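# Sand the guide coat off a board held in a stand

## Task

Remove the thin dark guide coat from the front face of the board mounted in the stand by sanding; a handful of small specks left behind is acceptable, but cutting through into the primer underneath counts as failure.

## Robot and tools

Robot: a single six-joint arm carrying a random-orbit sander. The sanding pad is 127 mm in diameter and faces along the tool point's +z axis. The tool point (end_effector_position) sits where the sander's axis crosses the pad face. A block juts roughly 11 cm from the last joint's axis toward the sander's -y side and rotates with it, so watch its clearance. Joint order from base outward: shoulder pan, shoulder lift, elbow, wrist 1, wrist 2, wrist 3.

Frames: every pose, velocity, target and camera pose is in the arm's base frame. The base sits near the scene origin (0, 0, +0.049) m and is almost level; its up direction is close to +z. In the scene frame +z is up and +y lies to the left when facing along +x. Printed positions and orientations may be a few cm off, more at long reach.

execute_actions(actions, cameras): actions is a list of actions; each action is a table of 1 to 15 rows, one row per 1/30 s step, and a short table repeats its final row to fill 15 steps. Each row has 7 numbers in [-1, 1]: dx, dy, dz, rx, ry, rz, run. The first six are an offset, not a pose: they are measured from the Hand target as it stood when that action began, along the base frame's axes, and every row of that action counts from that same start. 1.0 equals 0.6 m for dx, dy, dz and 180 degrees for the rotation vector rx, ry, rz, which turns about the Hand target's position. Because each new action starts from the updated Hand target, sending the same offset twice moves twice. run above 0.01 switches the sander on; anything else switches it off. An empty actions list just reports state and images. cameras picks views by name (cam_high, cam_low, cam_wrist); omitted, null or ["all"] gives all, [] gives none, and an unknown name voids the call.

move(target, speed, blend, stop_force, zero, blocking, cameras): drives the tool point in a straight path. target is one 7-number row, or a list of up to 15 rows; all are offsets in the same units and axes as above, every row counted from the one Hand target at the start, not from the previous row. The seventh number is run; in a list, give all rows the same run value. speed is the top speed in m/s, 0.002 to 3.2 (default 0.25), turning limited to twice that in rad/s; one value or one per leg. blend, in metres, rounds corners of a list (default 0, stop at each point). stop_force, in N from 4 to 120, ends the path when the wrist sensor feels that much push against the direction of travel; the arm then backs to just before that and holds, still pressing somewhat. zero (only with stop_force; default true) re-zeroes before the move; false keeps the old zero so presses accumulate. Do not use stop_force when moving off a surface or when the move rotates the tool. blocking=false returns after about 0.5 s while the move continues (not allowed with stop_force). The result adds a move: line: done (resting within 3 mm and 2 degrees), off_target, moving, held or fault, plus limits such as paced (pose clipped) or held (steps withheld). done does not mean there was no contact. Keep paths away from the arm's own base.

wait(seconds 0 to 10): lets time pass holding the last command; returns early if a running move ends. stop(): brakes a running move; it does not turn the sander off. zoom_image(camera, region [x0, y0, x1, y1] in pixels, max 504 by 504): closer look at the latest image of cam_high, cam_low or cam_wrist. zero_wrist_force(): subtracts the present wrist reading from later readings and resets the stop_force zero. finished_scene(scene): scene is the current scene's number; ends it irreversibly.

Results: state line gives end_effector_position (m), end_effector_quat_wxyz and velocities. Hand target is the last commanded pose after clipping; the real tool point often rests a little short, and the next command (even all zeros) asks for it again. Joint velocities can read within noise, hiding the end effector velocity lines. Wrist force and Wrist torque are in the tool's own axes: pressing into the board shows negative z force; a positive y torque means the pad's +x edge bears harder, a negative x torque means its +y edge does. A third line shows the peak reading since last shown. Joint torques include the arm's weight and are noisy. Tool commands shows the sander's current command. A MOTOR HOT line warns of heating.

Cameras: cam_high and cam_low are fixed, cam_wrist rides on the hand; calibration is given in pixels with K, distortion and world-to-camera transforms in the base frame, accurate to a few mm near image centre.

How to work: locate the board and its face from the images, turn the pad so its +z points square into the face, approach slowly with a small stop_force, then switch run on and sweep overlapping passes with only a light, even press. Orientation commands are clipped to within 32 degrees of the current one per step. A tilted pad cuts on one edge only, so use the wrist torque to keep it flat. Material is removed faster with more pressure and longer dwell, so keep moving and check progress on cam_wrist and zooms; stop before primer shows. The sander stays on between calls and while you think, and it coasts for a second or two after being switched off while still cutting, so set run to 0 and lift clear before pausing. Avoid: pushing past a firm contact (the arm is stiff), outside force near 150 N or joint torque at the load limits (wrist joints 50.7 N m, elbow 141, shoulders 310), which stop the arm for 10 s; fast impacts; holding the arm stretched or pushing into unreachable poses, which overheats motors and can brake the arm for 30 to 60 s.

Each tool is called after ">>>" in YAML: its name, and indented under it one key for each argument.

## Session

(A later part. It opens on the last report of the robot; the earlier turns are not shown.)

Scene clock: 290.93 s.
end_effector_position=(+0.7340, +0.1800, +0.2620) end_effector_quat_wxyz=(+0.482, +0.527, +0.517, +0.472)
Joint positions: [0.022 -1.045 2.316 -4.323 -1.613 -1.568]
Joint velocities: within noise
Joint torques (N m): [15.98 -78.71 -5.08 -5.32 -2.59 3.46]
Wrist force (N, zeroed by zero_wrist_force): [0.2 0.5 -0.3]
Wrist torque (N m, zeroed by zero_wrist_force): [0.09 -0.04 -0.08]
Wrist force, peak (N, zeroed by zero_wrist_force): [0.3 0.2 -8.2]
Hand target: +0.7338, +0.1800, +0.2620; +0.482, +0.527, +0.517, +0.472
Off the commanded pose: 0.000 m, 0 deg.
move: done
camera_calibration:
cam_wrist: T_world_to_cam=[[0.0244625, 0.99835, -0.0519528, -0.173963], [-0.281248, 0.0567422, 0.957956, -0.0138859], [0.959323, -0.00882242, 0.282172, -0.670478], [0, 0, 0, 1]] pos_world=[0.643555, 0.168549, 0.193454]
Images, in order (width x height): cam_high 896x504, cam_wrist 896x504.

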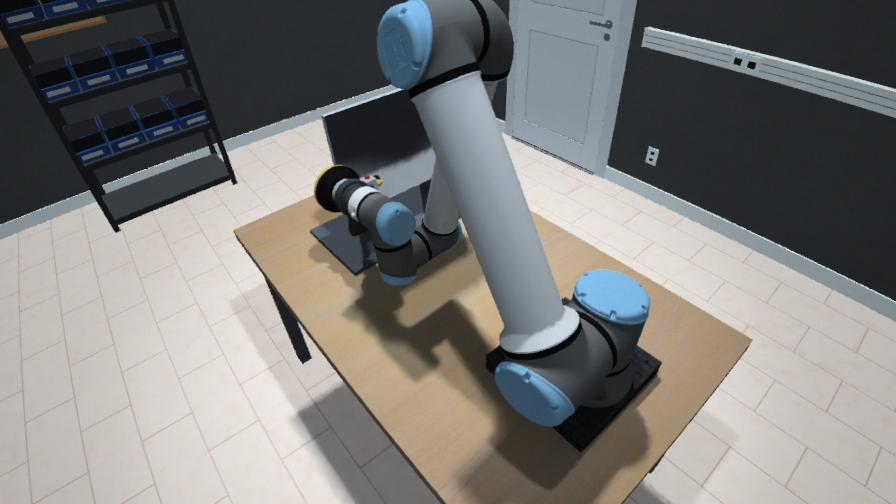

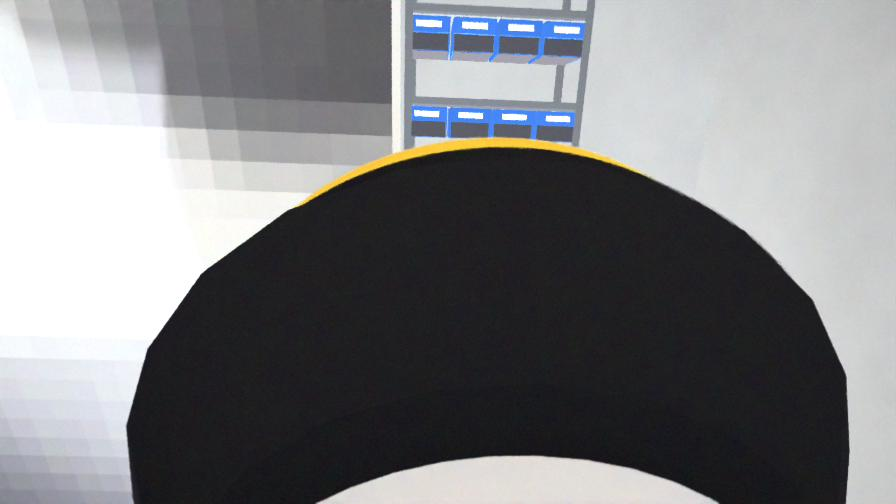

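>>> move:
  target:
    - [0.0103, 0, 0.0833, 0, 0, 0, 1]
    - [0.0233, -0.017, 0.0833, 0, 0, 0, 1]
    - [0.0062, -0.75, 0.0833, 0, 0, 0, 1]
    - [-0.0104, -0.75, 0.0833, 0, 0, 0, 1]
  speed: [0.15, 0.08, 0.08, 0.1]
  cameras: []
  blocking: false

>>> wait:
  seconds: 1.4
  cameras: []

>>> wait:
  seconds: 1
  cameras: []

>>> wait:
  seconds: 1
  cameras: []

>>> wait:
  seconds: 1
  cameras: []

>>> wait:
  seconds: 1
  cameras: []

>>> wait:
  seconds: 4
  cameras: ["cam_high","cam_wrist"]

>>> move:
  target:
    - [0.0100, 0, 0.0833, 0, 0, 0, 1]
    - [0.0238, 0.017, 0.0833, 0, 0, 0, 1]
    - [0.0412, 0.75, 0.0833, 0, 0, 0, 1]
    - [0.0246, 0.75, 0.0833, 0, 0, 0, 1]
  speed: [0.15, 0.08, 0.08, 0.1]
  cameras: []
  blocking: false

>>> wait:
  seconds: 1.4
  cameras: []

>>> wait:
  seconds: 1
  cameras: []

>>> wait:
  seconds: 1
  cameras: []

>>> wait:
  seconds: 1
  cameras: []

>>> wait:
  seconds: 1
  cameras: []

>>> wait:
  seconds: 4
  cameras: ["cam_high","cam_wrist"]

Scene clock: 315.67 s.
end_effector_position=(+0.7389, +0.1795, +0.3025) end_effector_quat_wxyz=(+0.483, +0.526, +0.516, +0.473) end_effector_velocity=(+0.022, -0.017, +0.075) end_effector_angular_velocity=(+0.001, +0.004, -0.003)
Joint positions: [0.021 -1.125 2.306 -4.236 -1.612 -1.568]
Joint velocities: [-0.034 -0.142 -0.036 0.182 0.031 -0.002]
Joint torques (N m): [-18.33 -70.21 -39.46 -1.37 4.96 -3.11]
Wrist force (N, zeroed by zero_wrist_force): [0.4 1.6 -0.7]
Wrist torque (N m, zeroed by zero_wrist_force): [0.18 -0.07 -0.07]
Wrist force, peak (N, zeroed by zero_wrist_force): [1.1 2.0 -0.6]
Hand target: +0.7442, +0.1744, +0.3119; +0.482, +0.527, +0.517, +0.472
Tool commands: tool/run=+1.0
Off the commanded pose: 0.450 m, 0 deg.
move: running; path passed 1 of 4 targets
No camera images: "cameras" was empty.

Scene clock: 317.07 s.
end_effector_position=(+0.7456, +0.0805, +0.3119) end_effector_quat_wxyz=(+0.482, +0.527, +0.516, +0.472) end_effector_velocity=(-0.002, -0.080, +0.000) end_effector_angular_velocity=(+0.000, -0.001, -0.001)
Joint positions: [-0.183 -1.164 2.344 -4.232 -1.41 -1.586]
Joint velocities: [-0.168 -0.015 0.031 -0.014 0.167 -0.015]
Joint torques (N m): [-14.97 -73.31 -22.7 -3.89 4.24 -3.53]
Wrist force (N, zeroed by zero_wrist_force): [0.4 -0.4 -26.2]
Wrist torque (N m, zeroed by zero_wrist_force): [-0.04 -0.07 -0.04]
Wrist force, peak (N, zeroed by zero_wrist_force): [0.8 0.0 -26.6]
Hand target: +0.7454, +0.0663, +0.3119; +0.482, +0.527, +0.517, +0.472
Tool commands: tool/run=+1.0
Off the commanded pose: 0.351 m, 0 deg.
earlier move: running; path passed 2 of 4 targets
wait: 1.40 s; no rest
No camera images: "cameras" was empty.

Scene clock: 318.07 s.
end_effector_position=(+0.7437, +0.0006, +0.3120) end_effector_quat_wxyz=(+0.483, +0.527, +0.516, +0.472) end_effector_velocity=(-0.002, -0.079, +0.000) end_effector_angular_velocity=(-0.001, -0.002, +0.001)
Joint positions: [-0.349 -1.173 2.363 -4.238 -1.244 -1.602]
Joint velocities: [-0.164 -0.003 0.007 0 0.163 -0.016]
Joint torques (N m): [-16.74 -66.95 -19.3 -0.04 3.95 -3.04]
Wrist force (N, zeroed by zero_wrist_force): [0.8 0.5 -24.4]
Wrist torque (N m, zeroed by zero_wrist_force): [0.11 -0.17 -0.04]
Wrist force, peak (N, zeroed by zero_wrist_force): [1.0 0.1 -26.8]
Hand target: +0.7435, -0.0135, +0.3119; +0.482, +0.527, +0.517, +0.472
Tool commands: tool/run=+1.0
Off the commanded pose: 0.271 m, 0 deg.
earlier move: running; path passed 2 of 4 targets
wait: 1.00 s; no rest
No camera images: "cameras" was empty.

Scene clock: 319.07 s.
end_effector_position=(+0.7419, -0.0793, +0.3120) end_effector_quat_wxyz=(+0.482, +0.527, +0.516, +0.472) end_effector_velocity=(-0.002, -0.079, +0.000) end_effector_angular_velocity=(+0.000, +0.000, +0.001)
Joint positions: [-0.508 -1.17 2.357 -4.228 -1.085 -1.618]
Joint velocities: [-0.151 0.008 -0.018 0.018 0.152 -0.017]
Joint torques (N m): [-14.22 -42.66 -47.25 -0.34 3.88 -3.72]
Wrist force (N, zeroed by zero_wrist_force): [0.5 0.2 -19.3]
Wrist torque (N m, zeroed by zero_wrist_force): [0.07 -0.10 -0.07]
Wrist force, peak (N, zeroed by zero_wrist_force): [0.5 0.4 -24.9]
Hand target: +0.7416, -0.0934, +0.3119; +0.482, +0.527, +0.517, +0.472
Tool commands: tool/run=+1.0
Off the commanded pose: 0.191 m, 0 deg.
earlier move: running; path passed 2 of 4 targets
wait: 1.00 s; no rest
No camera images: "cameras" was empty.

Scene clock: 320.07 s.
end_effector_position=(+0.7400, -0.1592, +0.3120) end_effector_quat_wxyz=(+0.482, +0.527, +0.516, +0.472) end_effector_velocity=(-0.002, -0.081, +0.000) end_effector_angular_velocity=(+0.000, +0.000, -0.001)
Joint positions: [-0.652 -1.157 2.328 -4.203 -0.942 -1.636]
Joint velocities: [-0.135 0.02 -0.041 0.032 0.133 -0.018]
Joint torques (N m): [-15.43 -45.21 -43.83 0.1 4.48 -3.39]
Wrist force (N, zeroed by zero_wrist_force): [0.6 0.3 -16.0]
Wrist torque (N m, zeroed by zero_wrist_force): [0.07 -0.17 -0.07]
Wrist force, peak (N, zeroed by zero_wrist_force): [0.6 0.5 -19.8]
Hand target: +0.7398, -0.1733, +0.3119; +0.482, +0.527, +0.517, +0.472
Tool commands: tool/run=+1.0
Off the commanded pose: 0.112 m, 0 deg.
earlier move: running; path passed 2 of 4 targets
wait: 1.00 s; no rest
No camera images: "cameras" was empty.

Scene clock: 321.07 s.
end_effector_position=(+0.7380, -0.2391, +0.3120) end_effector_quat_wxyz=(+0.482, +0.527, +0.516, +0.472) end_effector_velocity=(-0.002, -0.081, +0.000) end_effector_angular_velocity=(+0.000, +0.000, -0.001)
Joint positions: [-0.776 -1.132 2.276 -4.164 -0.819 -1.654]
Joint velocities: [-0.116 0.029 -0.062 0.046 0.113 -0.019]
Joint torques (N m): [-18.82 -49.79 -43.34 -0.58 4.49 -3.31]
Wrist force (N, zeroed by zero_wrist_force): [-0.1 -0.1 -5.7]
Wrist torque (N m, zeroed by zero_wrist_force): [0.03 0.07 -0.04]
Wrist force, peak (N, zeroed by zero_wrist_force): [0.9 -0.1 -16.2]
Hand target: +0.7379, -0.2532, +0.3119; +0.482, +0.527, +0.517, +0.472
Tool commands: tool/run=+1.0
Off the commanded pose: 0.033 m, 0 deg.
earlier move: running; path passed 2 of 4 targets
wait: 1.00 s; no rest
No camera images: "cameras" was empty.

Scene clock: 321.87 s.
end_effector_position=(+0.7279, -0.2699, +0.3119) end_effector_quat_wxyz=(+0.482, +0.527, +0.517, +0.472) end_effector_velocity=(-0.002, +0.000, +0.000) end_effector_angular_velocity=(+0.000, +0.000, +0.001)
Joint positions: [-0.832 -1.128 2.267 -4.152 -0.763 -1.664]
Joint velocities: [-0.004 -0.002 0.004 -0.001 0.005 -0.001]
Joint torques (N m): [-13.18 -78.5 -10.84 -5.55 3.29 -3.67]
Wrist force (N, zeroed by zero_wrist_force): [0.0 0.2 -0.4]
Wrist torque (N m, zeroed by zero_wrist_force): [0.06 -0.05 -0.06]
Wrist force, peak (N, zeroed by zero_wrist_force): [0.2 0.3 -4.9]
Hand target: +0.7275, -0.2700, +0.3119; +0.482, +0.527, +0.517, +0.472
Tool commands: tool/run=+1.0
Off the commanded pose: 0.000 m, 0 deg.
earlier move: done
wait: 0.80 of 4 s (the move ended)
camera_calibration:
cam_wrist: T_world_to_cam=[[0.0244576, 0.99835, -0.0519557, 0.277846], [-0.281156, 0.0567427, 0.957983, -0.0380416], [0.95935, -0.00882228, 0.28208, -0.682697], [0, 0, 0, 1]] pos_world=[0.637455, -0.281251, 0.243454]
Images, in order (width x height): cam_high 896x504, cam_wrist 896x504.

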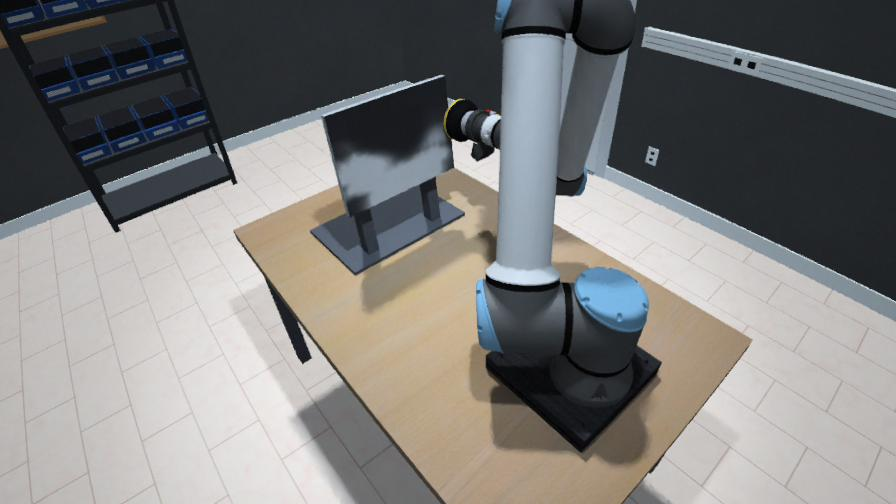

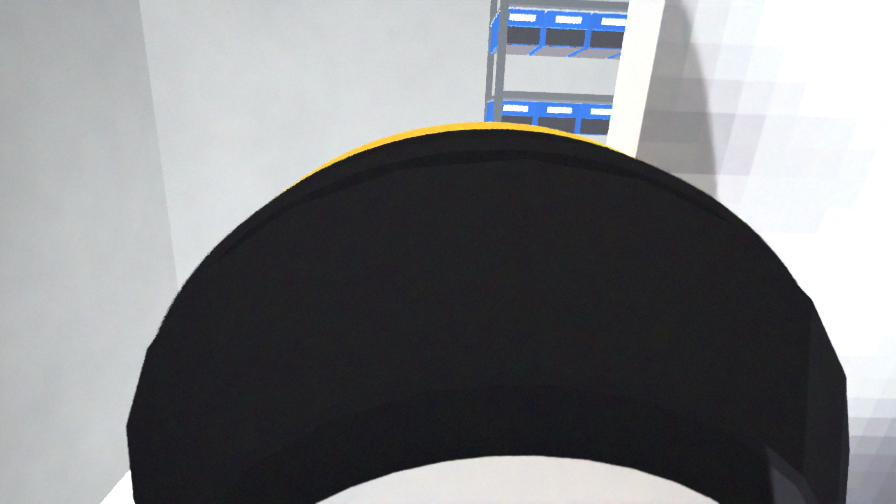

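Scene clock: 322.37 s.
end_effector_position=(+0.7326, -0.2693, +0.3528) end_effector_quat_wxyz=(+0.483, +0.526, +0.516, +0.473) end_effector_velocity=(+0.023, +0.016, +0.072) end_effector_angular_velocity=(+0.001, +0.005, +0.000)
Joint positions: [-0.824 -1.2 2.251 -4.068 -0.77 -1.661]
Joint velocities: [0.053 -0.121 -0.044 0.165 -0.053 0.004]
Joint torques (N m): [18.58 -68.9 -43.48 -1.69 -4.1 3.29]
Wrist force (N, zeroed by zero_wrist_force): [-0.6 1.2 -0.6]
Wrist torque (N m, zeroed by zero_wrist_force): [0.15 -0.01 -0.05]
Wrist force, peak (N, zeroed by zero_wrist_force): [0.2 -2.4 -0.2]
Hand target: +0.7380, -0.2645, +0.3619; +0.482, +0.527, +0.517, +0.472
Tool commands: tool/run=+1.0
Off the commanded pose: 0.449 m, 0 deg.
move: running; path passed 1 of 4 targets
No camera images: "cameras" was empty.

Scene clock: 323.77 s.
end_effector_position=(+0.7438, -0.1704, +0.3619) end_effector_quat_wxyz=(+0.482, +0.527, +0.517, +0.473) end_effector_velocity=(+0.002, +0.080, +0.000) end_effector_angular_velocity=(+0.000, +0.000, +0.000)
Joint positions: [-0.666 -1.249 2.302 -4.084 -0.928 -1.638]
Joint velocities: [0.13 -0.026 0.044 -0.029 -0.13 0.018]
Joint torques (N m): [15.84 -68.82 -15.71 -6.4 -3.9 3.11]
Wrist force (N, zeroed by zero_wrist_force): [-0.1 0.6 -3.6]
Wrist torque (N m, zeroed by zero_wrist_force): [0.06 -0.16 -0.07]
Wrist force, peak (N, zeroed by zero_wrist_force): [-0.2 0.2 -3.9]
Hand target: +0.7443, -0.1566, +0.3619; +0.482, +0.527, +0.517, +0.472
Tool commands: tool/run=+1.0
Off the commanded pose: 0.350 m, 0 deg.
earlier move: running; path passed 2 of 4 targets
wait: 1.40 s; no rest
No camera images: "cameras" was empty.

Scene clock: 324.77 s.
end_effector_position=(+0.7457, -0.0905, +0.3619) end_effector_quat_wxyz=(+0.482, +0.526, +0.517, +0.473) end_effector_velocity=(+0.002, +0.080, +0.000) end_effector_angular_velocity=(+0.000, +0.001, +0.000)
Joint positions: [-0.526 -1.268 2.335 -4.107 -1.067 -1.62]
Joint velocities: [0.149 -0.012 0.022 -0.017 -0.148 0.017]
Joint torques (N m): [15.73 -68.47 -15.51 -6.1 -3.74 3.18]
Wrist force (N, zeroed by zero_wrist_force): [-0.3 0.1 -4.1]
Wrist torque (N m, zeroed by zero_wrist_force): [0.03 -0.07 -0.08]
Wrist force, peak (N, zeroed by zero_wrist_force): [-0.1 0.2 -4.5]
Hand target: +0.7462, -0.0767, +0.3619; +0.482, +0.527, +0.517, +0.472
Tool commands: tool/run=+1.0
Off the commanded pose: 0.270 m, 0 deg.
earlier move: running; path passed 2 of 4 targets
wait: 1.00 s; no rest
No camera images: "cameras" was empty.

Scene clock: 325.77 s.
end_effector_position=(+0.7474, -0.0105, +0.3619) end_effector_quat_wxyz=(+0.482, +0.526, +0.517, +0.473) end_effector_velocity=(+0.001, +0.080, -0.001) end_effector_angular_velocity=(+0.001, +0.002, -0.001)
Joint positions: [-0.37 -1.273 2.344 -4.118 -1.221 -1.604]
Joint velocities: [0.161 0.001 0 -0.004 -0.161 0.016]
Joint torques (N m): [11.65 -46.37 -36.68 -6.07 -4.56 3.23]
Wrist force (N, zeroed by zero_wrist_force): [0.3 0.0 -2.6]
Wrist torque (N m, zeroed by zero_wrist_force): [0.03 -0.13 -0.01]
Wrist force, peak (N, zeroed by zero_wrist_force): [0.2 -0.1 -5.9]
Hand target: +0.7481, +0.0033, +0.3619; +0.482, +0.527, +0.517, +0.472
Tool commands: tool/run=+1.0
Off the commanded pose: 0.191 m, 0 deg.
earlier move: running; path passed 2 of 4 targets
wait: 1.00 s; no rest
No camera images: "cameras" was empty.

Scene clock: 326.77 s.
end_effector_position=(+0.7494, +0.0694, +0.3619) end_effector_quat_wxyz=(+0.482, +0.526, +0.517, +0.473) end_effector_velocity=(+0.002, +0.079, +0.000) end_effector_angular_velocity=(+0.000, +0.000, -0.001)
Joint positions: [-0.205 -1.264 2.329 -4.116 -1.385 -1.588]
Joint velocities: [0.165 0.016 -0.027 0.008 -0.166 0.015]
Joint torques (N m): [20.23 -36.21 -46.34 -2.47 -4.45 3.56]
Wrist force (N, zeroed by zero_wrist_force): [0.3 0.3 -6.1]
Wrist torque (N m, zeroed by zero_wrist_force): [0.08 -0.18 -0.05]
Wrist force, peak (N, zeroed by zero_wrist_force): [0.3 0.3 -6.1]
Hand target: +0.7500, +0.0832, +0.3619; +0.482, +0.527, +0.517, +0.472
Tool commands: tool/run=+1.0
Off the commanded pose: 0.111 m, 0 deg.
earlier move: running; path passed 2 of 4 targets
wait: 1.00 s; no rest
No camera images: "cameras" was empty.

Scene clock: 327.77 s.
end_effector_position=(+0.7513, +0.1493, +0.3619) end_effector_quat_wxyz=(+0.482, +0.526, +0.517, +0.473) end_effector_velocity=(+0.002, +0.080, +0.000) end_effector_angular_velocity=(+0.000, +0.000, +0.000)
Joint positions: [-0.04 -1.241 2.29 -4.102 -1.55 -1.573]
Joint velocities: [0.162 0.029 -0.049 0.02 -0.161 0.015]
Joint torques (N m): [17.51 -45.22 -48.45 -1.44 -4.64 3.03]
Wrist force (N, zeroed by zero_wrist_force): [0.3 0.4 -6.7]
Wrist torque (N m, zeroed by zero_wrist_force): [0.09 -0.25 -0.09]
Wrist force, peak (N, zeroed by zero_wrist_force): [0.3 0.2 -7.1]
Hand target: +0.7519, +0.1631, +0.3619; +0.482, +0.527, +0.517, +0.472
Tool commands: tool/run=+1.0
Off the commanded pose: 0.032 m, 0 deg.
earlier move: running; path passed 2 of 4 targets
wait: 1.00 s; no rest
No camera images: "cameras" was empty.

Scene clock: 328.57 s.
end_effector_position=(+0.7426, +0.1798, +0.3619) end_effector_quat_wxyz=(+0.482, +0.527, +0.517, +0.472)
Joint positions: [0.022 -1.239 2.287 -4.101 -1.612 -1.568]
Joint velocities: within noise
Joint torques (N m): [15.08 -76.89 -16.95 -6.31 -2.76 3.55]
Wrist force (N, zeroed by zero_wrist_force): [-0.1 0.7 0.1]
Wrist torque (N m, zeroed by zero_wrist_force): [0.10 -0.01 -0.07]
Wrist force, peak (N, zeroed by zero_wrist_force): [0.1 0.1 -6.9]
Hand target: +0.7423, +0.1800, +0.3619; +0.482, +0.527, +0.517, +0.472
Tool commands: tool/run=+1.0
Off the commanded pose: 0.000 m, 0 deg.
earlier move: done
wait: 0.80 of 4 s (the move ended)
camera_calibration:
cam_wrist: T_world_to_cam=[[0.0244578, 0.99835, -0.0519565, -0.168779], [-0.281156, 0.0567436, 0.957983, -0.107224], [0.95935, -0.00882227, 0.28208, -0.706909], [0, 0, 0, 1]] pos_world=[0.652155, 0.168349, 0.293354]
Images, in order (width x height): cam_high 896x504, cam_wrist 896x504.

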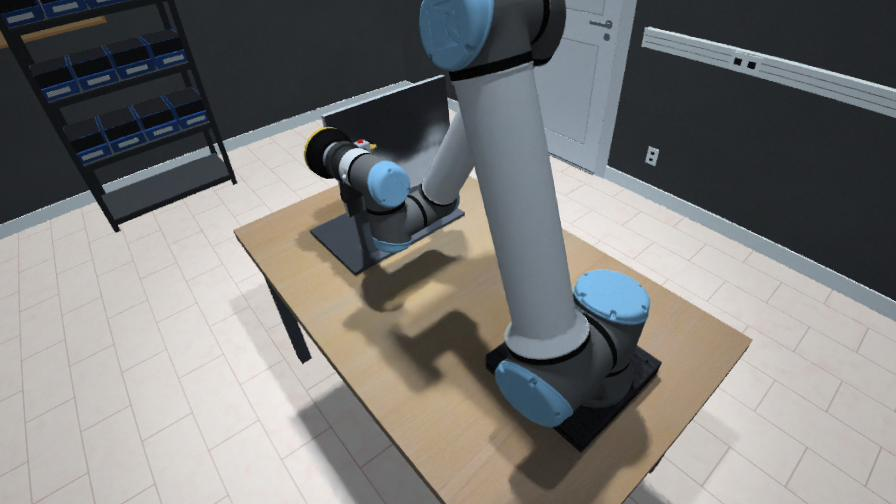

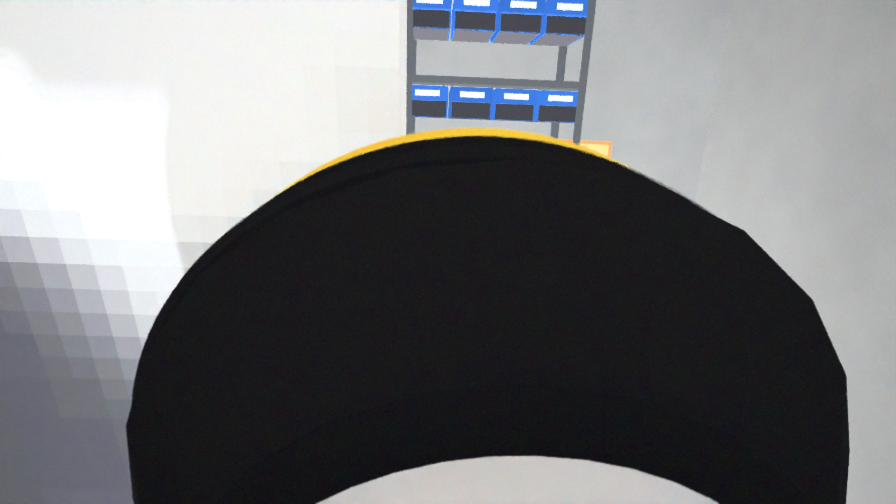

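>>> move:
  target:
    - [0.0165, -0.017, 0, 0, 0, 0, 1]
    - [-0.0003, -0.75, 0, 0, 0, 0, 1]
    - [-0.0170, -0.75, 0, 0, 0, 0, 1]
  speed: [0.08, 0.08, 0.1]
  cameras: []
  blocking: false

>>> wait:
  seconds: 1
  cameras: []

>>> wait:
  seconds: 1.5
  cameras: []

>>> wait:
  seconds: 1.5
  cameras: []

>>> wait:
  seconds: 4
  cameras: ["cam_high"]

>>> zoom_image:
  camera: "cam_high"
  region: [310, 60, 470, 240]

>>> move:
  target:
    - [0.0075, 0, 0.0833, 0, 0, 0, 1]
    - [0.0242, 0.017, 0.0833, 0, 0, 0, 1]
    - [0.04155, 0.75, 0.0833, 0, 0, 0, 1]
    - [0.0249, 0.75, 0.0833, 0, 0, 0, 1]
  speed: [0.15, 0.08, 0.08, 0.1]
  cameras: []
  blocking: false

>>> wait:
  seconds: 1.4
  cameras: []

>>> wait:
  seconds: 1.5
  cameras: []

>>> wait:
  seconds: 1.5
  cameras: []

>>> wait:
  seconds: 4
  cameras: ["cam_wrist"]

Scene clock: 345.03 s.
end_effector_position=(+0.7514, +0.1609, +0.3619) end_effector_quat_wxyz=(+0.482, +0.527, +0.516, +0.472) end_effector_velocity=(+0.003, -0.070, -0.001) end_effector_angular_velocity=(+0.000, +0.001, -0.001)
Joint positions: [-0.016 -1.237 2.283 -4.099 -1.575 -1.571]
Joint velocities: [-0.141 -0.021 0.037 -0.015 0.139 -0.013]
Joint torques (N m): [-11.2 -77.6 -17.87 -7.37 4.25 -3.22]
Wrist force (N, zeroed by zero_wrist_force): [0.2 0.7 -1.1]
Wrist torque (N m, zeroed by zero_wrist_force): [0.08 -0.12 -0.09]
Wrist force, peak (N, zeroed by zero_wrist_force): [1.1 0.4 -1.7]
Hand target: +0.7517, +0.1480, +0.3619; +0.482, +0.527, +0.517, +0.472
Tool commands: tool/run=+1.0
Off the commanded pose: 0.431 m, 0 deg.
move: running; path passed 1 of 3 targets
No camera images: "cameras" was empty.

Scene clock: 346.03 s.
end_effector_position=(+0.7502, +0.0823, +0.3619) end_effector_quat_wxyz=(+0.482, +0.527, +0.516, +0.472) end_effector_velocity=(-0.002, -0.080, +0.000) end_effector_angular_velocity=(+0.000, -0.001, -0.001)
Joint positions: [-0.177 -1.261 2.323 -4.115 -1.415 -1.585]
Joint velocities: [-0.166 -0.018 0.031 -0.01 0.165 -0.015]
Joint torques (N m): [-17.64 -67.56 -26.87 -3.32 4.27 -3.87]
Wrist force (N, zeroed by zero_wrist_force): [0.6 0.3 -27.9]
Wrist torque (N m, zeroed by zero_wrist_force): [0.02 -0.10 -0.06]
Wrist force, peak (N, zeroed by zero_wrist_force): [0.5 0.4 -28.2]
Hand target: +0.7499, +0.0683, +0.3619; +0.482, +0.527, +0.517, +0.472
Tool commands: tool/run=+1.0
Off the commanded pose: 0.353 m, 0 deg.
earlier move: running; path passed 1 of 3 targets
wait: 1.00 s; no rest
No camera images: "cameras" was empty.

Scene clock: 347.53 s.
end_effector_position=(+0.7472, -0.0376, +0.3619) end_effector_quat_wxyz=(+0.482, +0.527, +0.516, +0.472) end_effector_velocity=(-0.002, -0.081, +0.001) end_effector_angular_velocity=(+0.000, -0.001, -0.001)
Joint positions: [-0.423 -1.273 2.343 -4.116 -1.17 -1.609]
Joint velocities: [-0.159 0.003 -0.006 0.009 0.158 -0.016]
Joint torques (N m): [-13.59 -37.37 -51.81 -0.95 5.28 -3.27]
Wrist force (N, zeroed by zero_wrist_force): [0.3 -0.6 -18.9]
Wrist torque (N m, zeroed by zero_wrist_force): [-0.02 -0.06 -0.07]
Wrist force, peak (N, zeroed by zero_wrist_force): [0.8 0.3 -28.8]
Hand target: +0.7471, -0.0513, +0.3619; +0.482, +0.527, +0.517, +0.472
Tool commands: tool/run=+1.0
Off the commanded pose: 0.233 m, 0 deg.
earlier move: running; path passed 1 of 3 targets
wait: 1.50 s; no rest
No camera images: "cameras" was empty.

Scene clock: 349.03 s.
end_effector_position=(+0.7446, -0.1569, +0.3619) end_effector_quat_wxyz=(+0.482, +0.527, +0.516, +0.472) end_effector_velocity=(-0.002, -0.080, +0.000) end_effector_angular_velocity=(+0.000, +0.000, -0.001)
Joint positions: [-0.642 -1.252 2.309 -4.089 -0.952 -1.635]
Joint velocities: [-0.134 0.023 -0.04 0.027 0.133 -0.018]
Joint torques (N m): [-14.14 -37.13 -51.69 -0.55 4.31 -3.43]
Wrist force (N, zeroed by zero_wrist_force): [0.1 0.4 -22.8]
Wrist torque (N m, zeroed by zero_wrist_force): [0.05 -0.11 -0.10]
Wrist force, peak (N, zeroed by zero_wrist_force): [0.1 0.1 -24.7]
Hand target: +0.7444, -0.1709, +0.3619; +0.482, +0.527, +0.517, +0.472
Tool commands: tool/run=+1.0
Off the commanded pose: 0.114 m, 0 deg.
earlier move: running; path passed 1 of 3 targets
wait: 1.50 s; no rest
No camera images: "cameras" was empty.

Scene clock: 350.87 s.
end_effector_position=(+0.7324, -0.2699, +0.3619) end_effector_quat_wxyz=(+0.482, +0.527, +0.517, +0.472) end_effector_velocity=(-0.003, -0.002, +0.000) end_effector_angular_velocity=(+0.000, +0.000, -0.001)
Joint positions: [-0.825 -1.217 2.248 -4.045 -0.769 -1.663]
Joint velocities: [-0.006 -0.002 0.003 0 0.005 -0.001]
Joint torques (N m): [-16.03 -78.54 -17.73 -5.34 2.62 -3.57]
Wrist force (N, zeroed by zero_wrist_force): [-0.2 0.1 0.0]
Wrist torque (N m, zeroed by zero_wrist_force): [0.05 -0.02 -0.04]
Wrist force, peak (N, zeroed by zero_wrist_force): [-0.1 -0.1 -22.6]
Hand target: +0.7321, -0.2700, +0.3619; +0.482, +0.527, +0.517, +0.472
Tool commands: tool/run=+1.0
Off the commanded pose: 0.000 m, 0 deg.
earlier move: done
wait: 1.83 of 4 s (the move ended)
Images, in order (width x height): cam_high 896x504.

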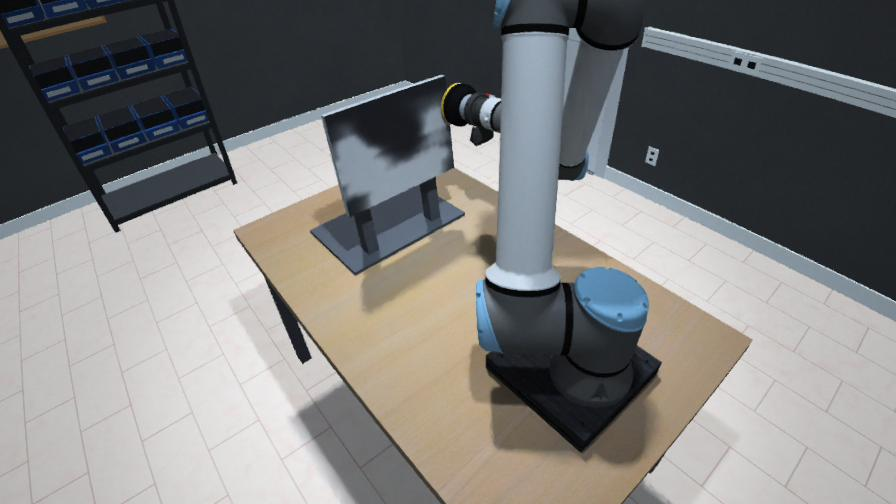

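Scaled by 2.800 from the camera's 896x504 image, which has a finer 1280x720 frame.

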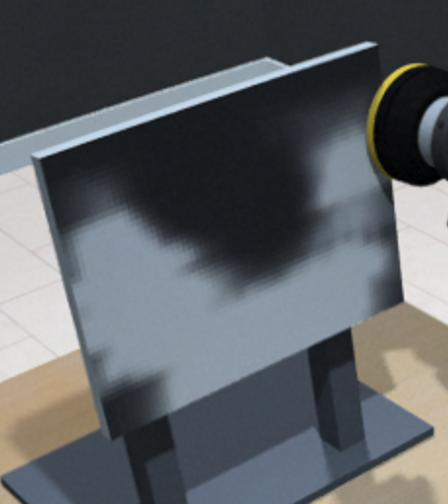

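Scene clock: 351.37 s.
end_effector_position=(+0.7360, -0.2693, +0.4028) end_effector_quat_wxyz=(+0.483, +0.526, +0.516, +0.473) end_effector_velocity=(+0.022, +0.016, +0.072) end_effector_angular_velocity=(+0.001, +0.005, +0.002)
Joint positions: [-0.82 -1.283 2.227 -3.961 -0.775 -1.66]
Joint velocities: [0.052 -0.107 -0.057 0.165 -0.049 0.005]
Joint torques (N m): [22.29 -68.02 -45.09 -1.35 -4.87 3.06]
Wrist force (N, zeroed by zero_wrist_force): [-0.9 0.9 -0.6]
Wrist torque (N m, zeroed by zero_wrist_force): [0.11 0.04 -0.06]
Wrist force, peak (N, zeroed by zero_wrist_force): [0.5 -2.3 0.1]
Hand target: +0.7415, -0.2650, +0.4119; +0.482, +0.527, +0.517, +0.472
Tool commands: tool/run=+1.0
Off the commanded pose: 0.450 m, 0 deg.
move: running; path passed 1 of 4 targets
No camera images: "cameras" was empty.

Scene clock: 352.77 s.
end_effector_position=(+0.7486, -0.1719, +0.4119) end_effector_quat_wxyz=(+0.482, +0.527, +0.517, +0.473) end_effector_velocity=(+0.002, +0.079, +0.000) end_effector_angular_velocity=(+0.000, +0.000, -0.001)
Joint positions: [-0.662 -1.333 2.272 -3.97 -0.931 -1.638]
Joint velocities: [0.128 -0.03 0.043 -0.023 -0.128 0.018]
Joint torques (N m): [20.72 -66.63 -25.98 -4.8 -4.25 2.95]
Wrist force (N, zeroed by zero_wrist_force): [0.1 -0.1 -17.6]
Wrist torque (N m, zeroed by zero_wrist_force): [0.08 -0.20 -0.09]
Wrist force, peak (N, zeroed by zero_wrist_force): [-0.3 -0.2 -17.8]
Hand target: +0.7490, -0.1581, +0.4119; +0.482, +0.527, +0.517, +0.472
Tool commands: tool/run=+1.0
Off the commanded pose: 0.352 m, 0 deg.
earlier move: running; path passed 2 of 4 targets
wait: 1.40 s; no rest
No camera images: "cameras" was empty.

Scene clock: 354.27 s.
end_effector_position=(+0.7513, -0.0527, +0.4119) end_effector_quat_wxyz=(+0.482, +0.526, +0.517, +0.473) end_effector_velocity=(+0.002, +0.080, +0.000) end_effector_angular_velocity=(+0.000, +0.000, +0.001)
Joint positions: [-0.449 -1.361 2.312 -3.995 -1.143 -1.612]
Joint velocities: [0.155 -0.007 0.01 -0.01 -0.153 0.017]
Joint torques (N m): [16 -65.58 -26.17 -4.18 -4.22 3.23]
Wrist force (N, zeroed by zero_wrist_force): [-0.2 -0.3 -19.0]
Wrist torque (N m, zeroed by zero_wrist_force): [0.15 -0.10 -0.10]
Wrist force, peak (N, zeroed by zero_wrist_force): [0.1 -0.1 -19.1]
Hand target: +0.7519, -0.0386, +0.4119; +0.482, +0.527, +0.517, +0.472
Tool commands: tool/run=+1.0
Off the commanded pose: 0.233 m, 0 deg.
earlier move: running; path passed 2 of 4 targets
wait: 1.50 s; no rest
No camera images: "cameras" was empty.

Scene clock: 355.77 s.
end_effector_position=(+0.7541, +0.0671, +0.4119) end_effector_quat_wxyz=(+0.482, +0.526, +0.517, +0.473) end_effector_velocity=(+0.002, +0.078, +0.000) end_effector_angular_velocity=(+0.000, +0.000, -0.002)
Joint positions: [-0.208 -1.352 2.299 -3.999 -1.383 -1.588]
Joint velocities: [0.162 0.018 -0.026 0.004 -0.163 0.015]
Joint torques (N m): [15.4 -31.43 -56.21 -0.8 -4.13 3.64]
Wrist force (N, zeroed by zero_wrist_force): [0.1 0.0 -18.9]
Wrist torque (N m, zeroed by zero_wrist_force): [0.19 -0.17 -0.11]
Wrist force, peak (N, zeroed by zero_wrist_force): [-0.1 -0.2 -19.4]
Hand target: +0.7547, +0.0809, +0.4119; +0.482, +0.527, +0.517, +0.472
Tool commands: tool/run=+1.0
Off the commanded pose: 0.113 m, 0 deg.
earlier move: running; path passed 2 of 4 targets
wait: 1.50 s; no rest
No camera images: "cameras" was empty.

Scene clock: 357.60 s.
end_effector_position=(+0.7474, +0.1798, +0.4119) end_effector_quat_wxyz=(+0.482, +0.527, +0.517, +0.472)
Joint positions: [0.021 -1.323 2.258 -3.988 -1.612 -1.568]
Joint velocities: within noise
Joint torques (N m): [16.33 -70.44 -18.58 -6.52 -3.54 3.16]
Wrist force (N, zeroed by zero_wrist_force): [-0.1 0.1 0.3]
Wrist torque (N m, zeroed by zero_wrist_force): [0.05 0.01 -0.06]
Wrist force, peak (N, zeroed by zero_wrist_force): [-0.2 0.0 -19.5]
Hand target: +0.7470, +0.1800, +0.4119; +0.482, +0.527, +0.517, +0.472
Tool commands: tool/run=+1.0
Off the commanded pose: 0.000 m, 0 deg.
earlier move: done
wait: 1.83 of 4 s (the move ended)
camera_calibration:
cam_wrist: T_world_to_cam=[[0.0244578, 0.99835, -0.0519565, -0.166297], [-0.281156, 0.0567436, 0.957983, -0.153801], [0.95935, -0.00882227, 0.28208, -0.725522], [0, 0, 0, 1]] pos_world=[0.656855, 0.168349, 0.343354]
Images, in order (width x height): cam_wrist 896x504.

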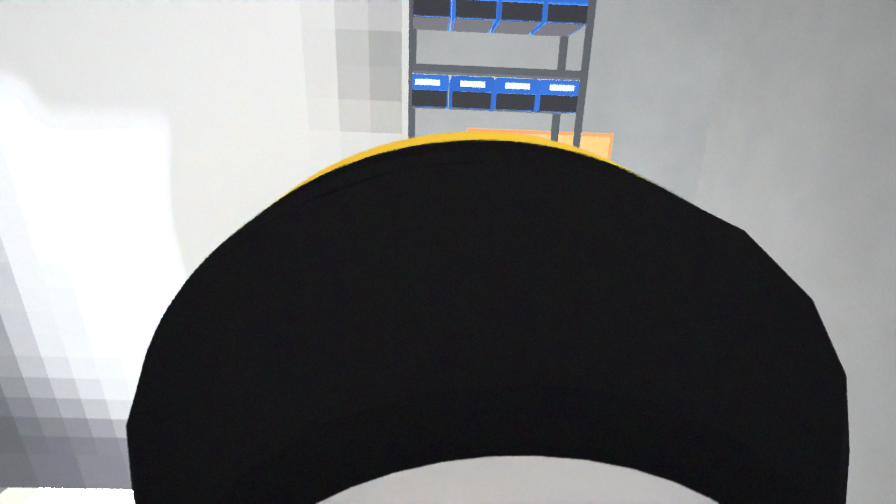

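>>> move:
  target:
    - [0.0056, 0, 0.0633, 0, 0, 0, 1]
    - [0.0210, -0.017, 0.0633, 0, 0, 0, 1]
    - [0.0048, -0.75, 0.0633, 0, 0, 0, 1]
    - [-0.0119, -0.75, 0.0633, 0, 0, 0, 1]
  speed: [0.15, 0.08, 0.08, 0.1]
  cameras: []
  blocking: false

>>> wait:
  seconds: 1.4
  cameras: []

>>> wait:
  seconds: 1.5
  cameras: []

>>> wait:
  seconds: 1.5
  cameras: []

>>> wait:
  seconds: 4
  cameras: ["cam_high", "cam_wrist"]

>>> zoom_image:
  camera: "cam_high"
  region: [310, 60, 470, 240]

Scene clock: 363.50 s.
end_effector_position=(+0.7523, +0.1771, +0.4456) end_effector_quat_wxyz=(+0.482, +0.527, +0.516, +0.473) end_effector_velocity=(+0.037, -0.037, +0.034) end_effector_angular_velocity=(-0.001, +0.005, +0.000)
Joint positions: [0.016 -1.372 2.232 -3.914 -1.607 -1.568]
Joint velocities: [-0.074 -0.025 -0.063 0.092 0.073 -0.007]
Joint torques (N m): [-18.98 -70.14 -55.02 -2.05 4.83 -3.93]
Wrist force (N, zeroed by zero_wrist_force): [0.6 0.2 -0.4]
Wrist torque (N m, zeroed by zero_wrist_force): [0.06 -0.06 -0.05]
Wrist force, peak (N, zeroed by zero_wrist_force): [-0.3 -2.0 0.2]
Hand target: +0.7593, +0.1701, +0.4499; +0.482, +0.527, +0.517, +0.472
Tool commands: tool/run=+1.0
Off the commanded pose: 0.447 m, 0 deg.
move: running; path passed 1 of 4 targets
No camera images: "cameras" was empty.

Scene clock: 364.90 s.
end_effector_position=(+0.7575, +0.0745, +0.4499) end_effector_quat_wxyz=(+0.482, +0.527, +0.516, +0.472) end_effector_velocity=(-0.002, -0.080, +0.000) end_effector_angular_velocity=(+0.000, +0.000, +0.000)
Joint positions: [-0.191 -1.41 2.269 -3.911 -1.402 -1.587]
Joint velocities: [-0.163 -0.022 0.027 -0.003 0.162 -0.015]
Joint torques (N m): [-11.13 -63.48 -29.11 -5.56 4.89 -3.33]
Wrist force (N, zeroed by zero_wrist_force): [0.3 -0.6 -8.2]
Wrist torque (N m, zeroed by zero_wrist_force): [0.16 -0.07 -0.06]
Wrist force, peak (N, zeroed by zero_wrist_force): [0.3 -0.3 -8.3]
Hand target: +0.7572, +0.0608, +0.4499; +0.482, +0.527, +0.517, +0.472
Tool commands: tool/run=+1.0
Off the commanded pose: 0.345 m, 0 deg.
earlier move: running; path passed 2 of 4 targets
wait: 1.40 s; no rest
No camera images: "cameras" was empty.

Scene clock: 366.40 s.
end_effector_position=(+0.7547, -0.0450, +0.4498) end_effector_quat_wxyz=(+0.482, +0.527, +0.516, +0.472) end_effector_velocity=(-0.001, -0.079, +0.001) end_effector_angular_velocity=(+0.000, -0.001, +0.002)
Joint positions: [-0.431 -1.422 2.284 -3.907 -1.162 -1.61]
Joint velocities: [-0.153 0.006 -0.008 0.007 0.154 -0.016]
Joint torques (N m): [-15.71 -35.2 -55.13 -2.57 4.6 -2.92]
Wrist force (N, zeroed by zero_wrist_force): [0.7 -0.3 -6.0]
Wrist torque (N m, zeroed by zero_wrist_force): [0.15 -0.12 -0.10]
Wrist force, peak (N, zeroed by zero_wrist_force): [0.8 0.1 -10.3]
Hand target: +0.7546, -0.0590, +0.4499; +0.482, +0.527, +0.517, +0.472
Tool commands: tool/run=+1.0
Off the commanded pose: 0.226 m, 0 deg.
earlier move: running; path passed 2 of 4 targets
wait: 1.50 s; no rest
No camera images: "cameras" was empty.

Scene clock: 367.90 s.
end_effector_position=(+0.7521, -0.1652, +0.4499) end_effector_quat_wxyz=(+0.482, +0.527, +0.516, +0.472) end_effector_velocity=(-0.002, -0.081, +0.000) end_effector_angular_velocity=(+0.000, +0.000, -0.001)
Joint positions: [-0.647 -1.394 2.248 -3.886 -0.948 -1.635]
Joint velocities: [-0.132 0.031 -0.04 0.02 0.13 -0.018]
Joint torques (N m): [-13.18 -33.46 -57.93 -1.38 4.1 -3.04]
Wrist force (N, zeroed by zero_wrist_force): [0.0 -0.4 -10.2]
Wrist torque (N m, zeroed by zero_wrist_force): [0.25 -0.05 -0.08]
Wrist force, peak (N, zeroed by zero_wrist_force): [0.0 -0.1 -10.3]
Hand target: +0.7519, -0.1787, +0.4499; +0.482, +0.527, +0.517, +0.472
Tool commands: tool/run=+1.0
Off the commanded pose: 0.106 m, 0 deg.
earlier move: running; path passed 2 of 4 targets
wait: 1.50 s; no rest
No camera images: "cameras" was empty.

Scene clock: 369.63 s.
end_effector_position=(+0.7402, -0.2699, +0.4499) end_effector_quat_wxyz=(+0.482, +0.527, +0.517, +0.472) end_effector_velocity=(-0.002, -0.001, +0.000) end_effector_angular_velocity=(+0.000, +0.000, +0.000)
Joint positions: [-0.815 -1.354 2.194 -3.856 -0.78 -1.661]
Joint velocities: [-0.005 -0.002 0.003 0 0.005 -0.001]
Joint torques (N m): [-10.14 -68.03 -24.96 -5.07 3.33 -3.18]
Wrist force (N, zeroed by zero_wrist_force): [0.0 -0.1 0.4]
Wrist torque (N m, zeroed by zero_wrist_force): [0.00 -0.06 -0.08]
Wrist force, peak (N, zeroed by zero_wrist_force): [-0.4 -0.1 -10.3]
Hand target: +0.7399, -0.2700, +0.4499; +0.482, +0.527, +0.517, +0.472
Tool commands: tool/run=+1.0
Off the commanded pose: 0.000 m, 0 deg.
earlier move: done
wait: 1.73 of 4 s (the move ended)
camera_calibration:
cam_wrist: T_world_to_cam=[[0.0244578, 0.99835, -0.0519565, 0.284809], [-0.281156, 0.0567436, 0.957983, -0.166683], [0.95935, -0.00882227, 0.28208, -0.733397], [0, 0, 0, 1]] pos_world=[0.649755, -0.281351, 0.381354]
Images, in order (width x height): cam_high 896x504, cam_wrist 896x504.

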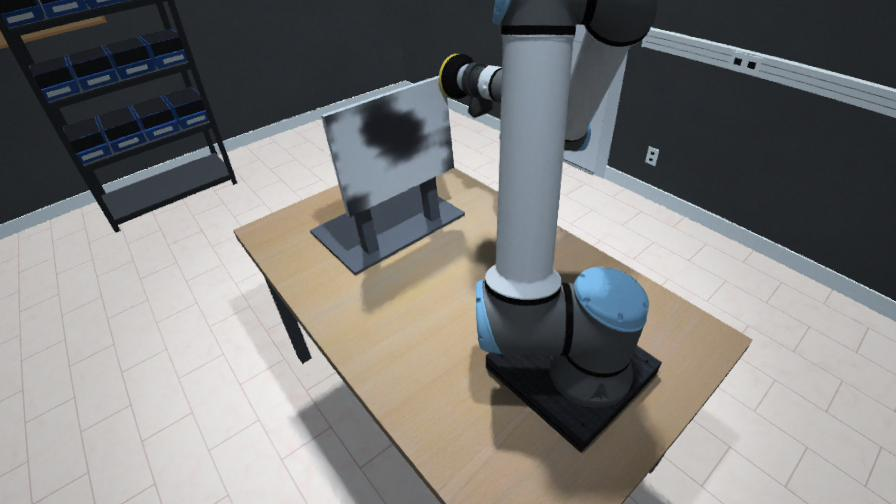

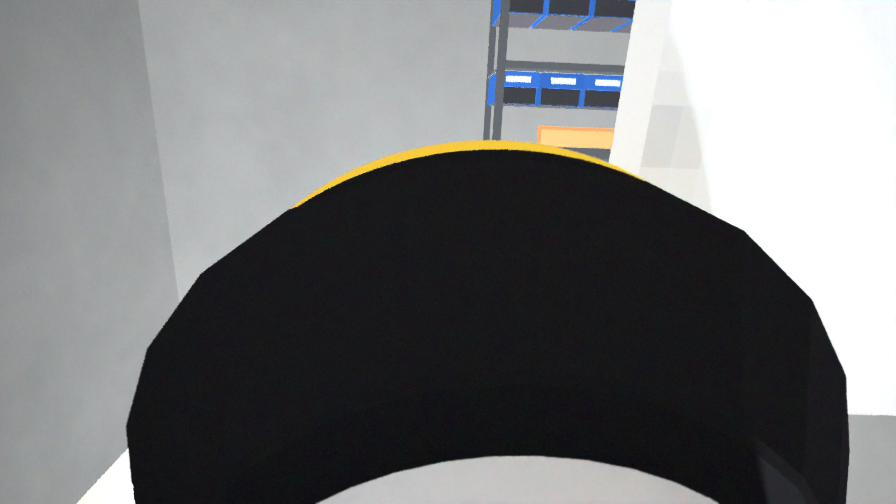

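Scaled by 2.800 from the camera's 896x504 image, which has a finer 1280x720 frame.

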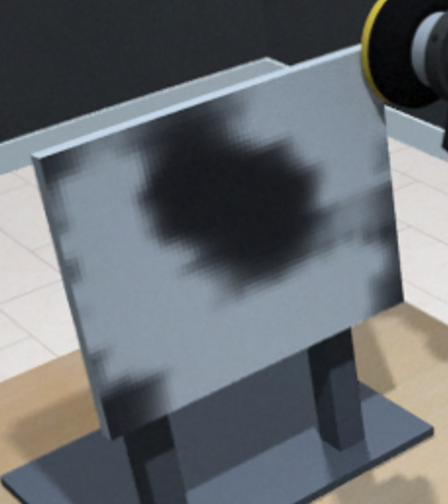

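>>> move:
  target:
    - [-0.0048, 0.55, -0.1915, 0, 0, 0, 1]
    - [0.0120, 0.545, -0.1915, 0, 0, 0, 1]
    - [0.0037, 0.1833, -0.1915, 0, 0, 0, 1]
    - [-0.0130, 0.1833, -0.1915, 0, 0, 0, 1]
    - [-0.0200, 0, -0.1915, 0, 0, 0, 1]
  speed: [0.25, 0.08, 0.05, 0.1, 0.2]
  cameras: []
  blocking: false

>>> wait:
  seconds: 2
  cameras: []

>>> wait:
  seconds: 1.5
  cameras: []

>>> wait:
  seconds: 1.5
  cameras: []

>>> wait:
  seconds: 4
  cameras: ["cam_high", "cam_wrist"]

>>> zoom_image:
  camera: "cam_high"
  region: [310, 60, 470, 240]

Scene clock: 382.97 s.
end_effector_position=(+0.7388, -0.2044, +0.4271) end_effector_quat_wxyz=(+0.481, +0.526, +0.518, +0.473) end_effector_velocity=(-0.005, +0.223, -0.075) end_effector_angular_velocity=(-0.002, +0.002, +0.007)
Joint positions: [-0.726 -1.358 2.261 -3.926 -0.866 -1.648]
Joint velocities: [0.325 0.006 0.203 -0.24 -0.316 0.046]
Joint torques (N m): [18.25 -37.39 -21.1 -7.55 -4.86 3.66]
Wrist force (N, zeroed by zero_wrist_force): [-0.8 -0.2 0.2]
Wrist torque (N m, zeroed by zero_wrist_force): [0.00 0.04 -0.08]
Wrist force, peak (N, zeroed by zero_wrist_force): [-2.7 0.4 0.4]
Hand target: +0.7390, -0.1639, +0.4129; +0.482, +0.527, +0.517, +0.472
Tool commands: tool/run=+1.0
Off the commanded pose: 0.114 m, 0 deg.
move: running; path passed 0 of 5 targets
No camera images: "cameras" was empty.

Scene clock: 384.97 s.
end_effector_position=(+0.7463, +0.0243, +0.3349) end_effector_quat_wxyz=(+0.482, +0.527, +0.517, +0.472) end_effector_velocity=(-0.001, -0.050, +0.000) end_effector_angular_velocity=(+0.000, +0.000, -0.001)
Joint positions: [-0.299 -1.218 2.352 -4.183 -1.293 -1.597]
Joint velocities: [-0.103 -0.005 0.008 -0.001 0.102 -0.009]
Joint torques (N m): [-17.71 -64.63 -21.47 -3.27 5.13 -3.53]
Wrist force (N, zeroed by zero_wrist_force): [0.8 0.1 -24.3]
Wrist torque (N m, zeroed by zero_wrist_force): [0.01 -0.20 -0.02]
Wrist force, peak (N, zeroed by zero_wrist_force): [0.8 0.4 -24.5]
Hand target: +0.7462, +0.0157, +0.3350; +0.482, +0.527, +0.517, +0.472
Tool commands: tool/run=+1.0
Off the commanded pose: 0.295 m, 0 deg.
earlier move: running; path passed 2 of 5 targets
wait: 2.00 s; no rest
No camera images: "cameras" was empty.

Scene clock: 386.47 s.
end_effector_position=(+0.7446, -0.0504, +0.3350) end_effector_quat_wxyz=(+0.482, +0.527, +0.516, +0.472) end_effector_velocity=(-0.001, -0.051, +0.000) end_effector_angular_velocity=(+0.000, +0.000, -0.002)
Joint positions: [-0.451 -1.22 2.354 -4.179 -1.142 -1.612]
Joint velocities: [-0.1 0.003 -0.006 0.007 0.098 -0.011]
Joint torques (N m): [-15.29 -37.52 -49.11 -0.67 4.72 -3.26]
Wrist force (N, zeroed by zero_wrist_force): [0.0 -0.1 -20.9]
Wrist torque (N m, zeroed by zero_wrist_force): [0.03 -0.05 -0.05]
Wrist force, peak (N, zeroed by zero_wrist_force): [0.5 0.2 -24.9]
Hand target: +0.7444, -0.0592, +0.3350; +0.482, +0.527, +0.517, +0.472
Tool commands: tool/run=+1.0
Off the commanded pose: 0.220 m, 0 deg.
earlier move: running; path passed 2 of 5 targets
wait: 1.50 s; no rest
No camera images: "cameras" was empty.

Scene clock: 387.97 s.
end_effector_position=(+0.7429, -0.1255, +0.3350) end_effector_quat_wxyz=(+0.482, +0.527, +0.517, +0.472) end_effector_velocity=(-0.001, -0.050, +0.000) end_effector_angular_velocity=(+0.000, +0.000, +0.000)
Joint positions: [-0.591 -1.209 2.335 -4.162 -1.002 -1.628]
Joint velocities: [-0.089 0.01 -0.02 0.015 0.088 -0.011]
Joint torques (N m): [-15.6 -41.22 -49.54 -0.51 4.89 -2.79]
Wrist force (N, zeroed by zero_wrist_force): [0.0 0.4 -21.5]
Wrist torque (N m, zeroed by zero_wrist_force): [0.05 -0.09 -0.06]
Wrist force, peak (N, zeroed by zero_wrist_force): [0.2 0.6 -22.2]
Hand target: +0.7427, -0.1341, +0.3350; +0.482, +0.527, +0.517, +0.472
Tool commands: tool/run=+1.0
Off the commanded pose: 0.145 m, 0 deg.
earlier move: running; path passed 2 of 5 targets
wait: 1.50 s; no rest
No camera images: "cameras" was empty.

Scene clock: 389.83 s.
end_effector_position=(+0.7279, -0.2697, +0.3350) end_effector_quat_wxyz=(+0.482, +0.527, +0.517, +0.472)
Joint positions: [-0.832 -1.172 2.263 -4.104 -0.763 -1.664]
Joint velocities: within noise
Joint torques (N m): [-13.01 -47.75 -43 -2.44 2.99 -3.85]
Wrist force (N, zeroed by zero_wrist_force): [0.0 -0.3 0.0]
Wrist torque (N m, zeroed by zero_wrist_force): [-0.01 -0.06 -0.05]
Wrist force, peak (N, zeroed by zero_wrist_force): [-0.2 0.0 -21.3]
Hand target: +0.7279, -0.2700, +0.3350; +0.482, +0.527, +0.517, +0.472
Tool commands: tool/run=+1.0
Off the commanded pose: 0.000 m, 0 deg.
earlier move: done
wait: 1.87 of 4 s (the move ended)
camera_calibration:
cam_wrist: T_world_to_cam=[[0.0244625, 0.99835, -0.0519528, 0.278837], [-0.281248, 0.0567422, 0.957956, -0.060021], [0.959323, -0.00882242, 0.282172, -0.689191], [0, 0, 0, 1]] pos_world=[0.637455, -0.281051, 0.266454]
Images, in order (width x height): cam_high 896x504, cam_wrist 896x504.

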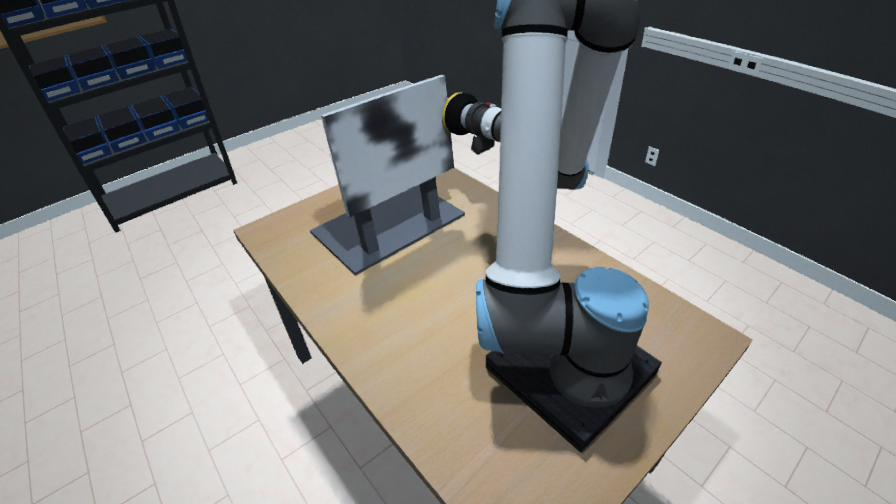

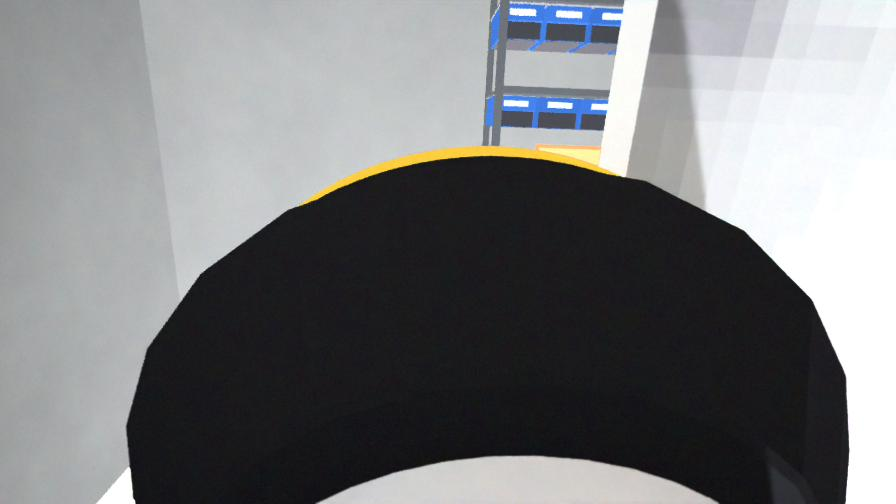

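Scaled by 2.800 from the camera's 896x504 image, which has a finer 1280x720 frame.

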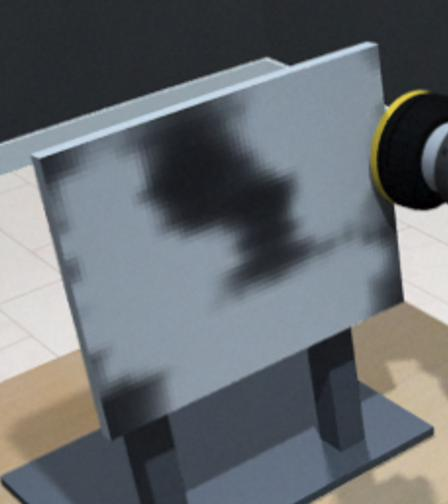

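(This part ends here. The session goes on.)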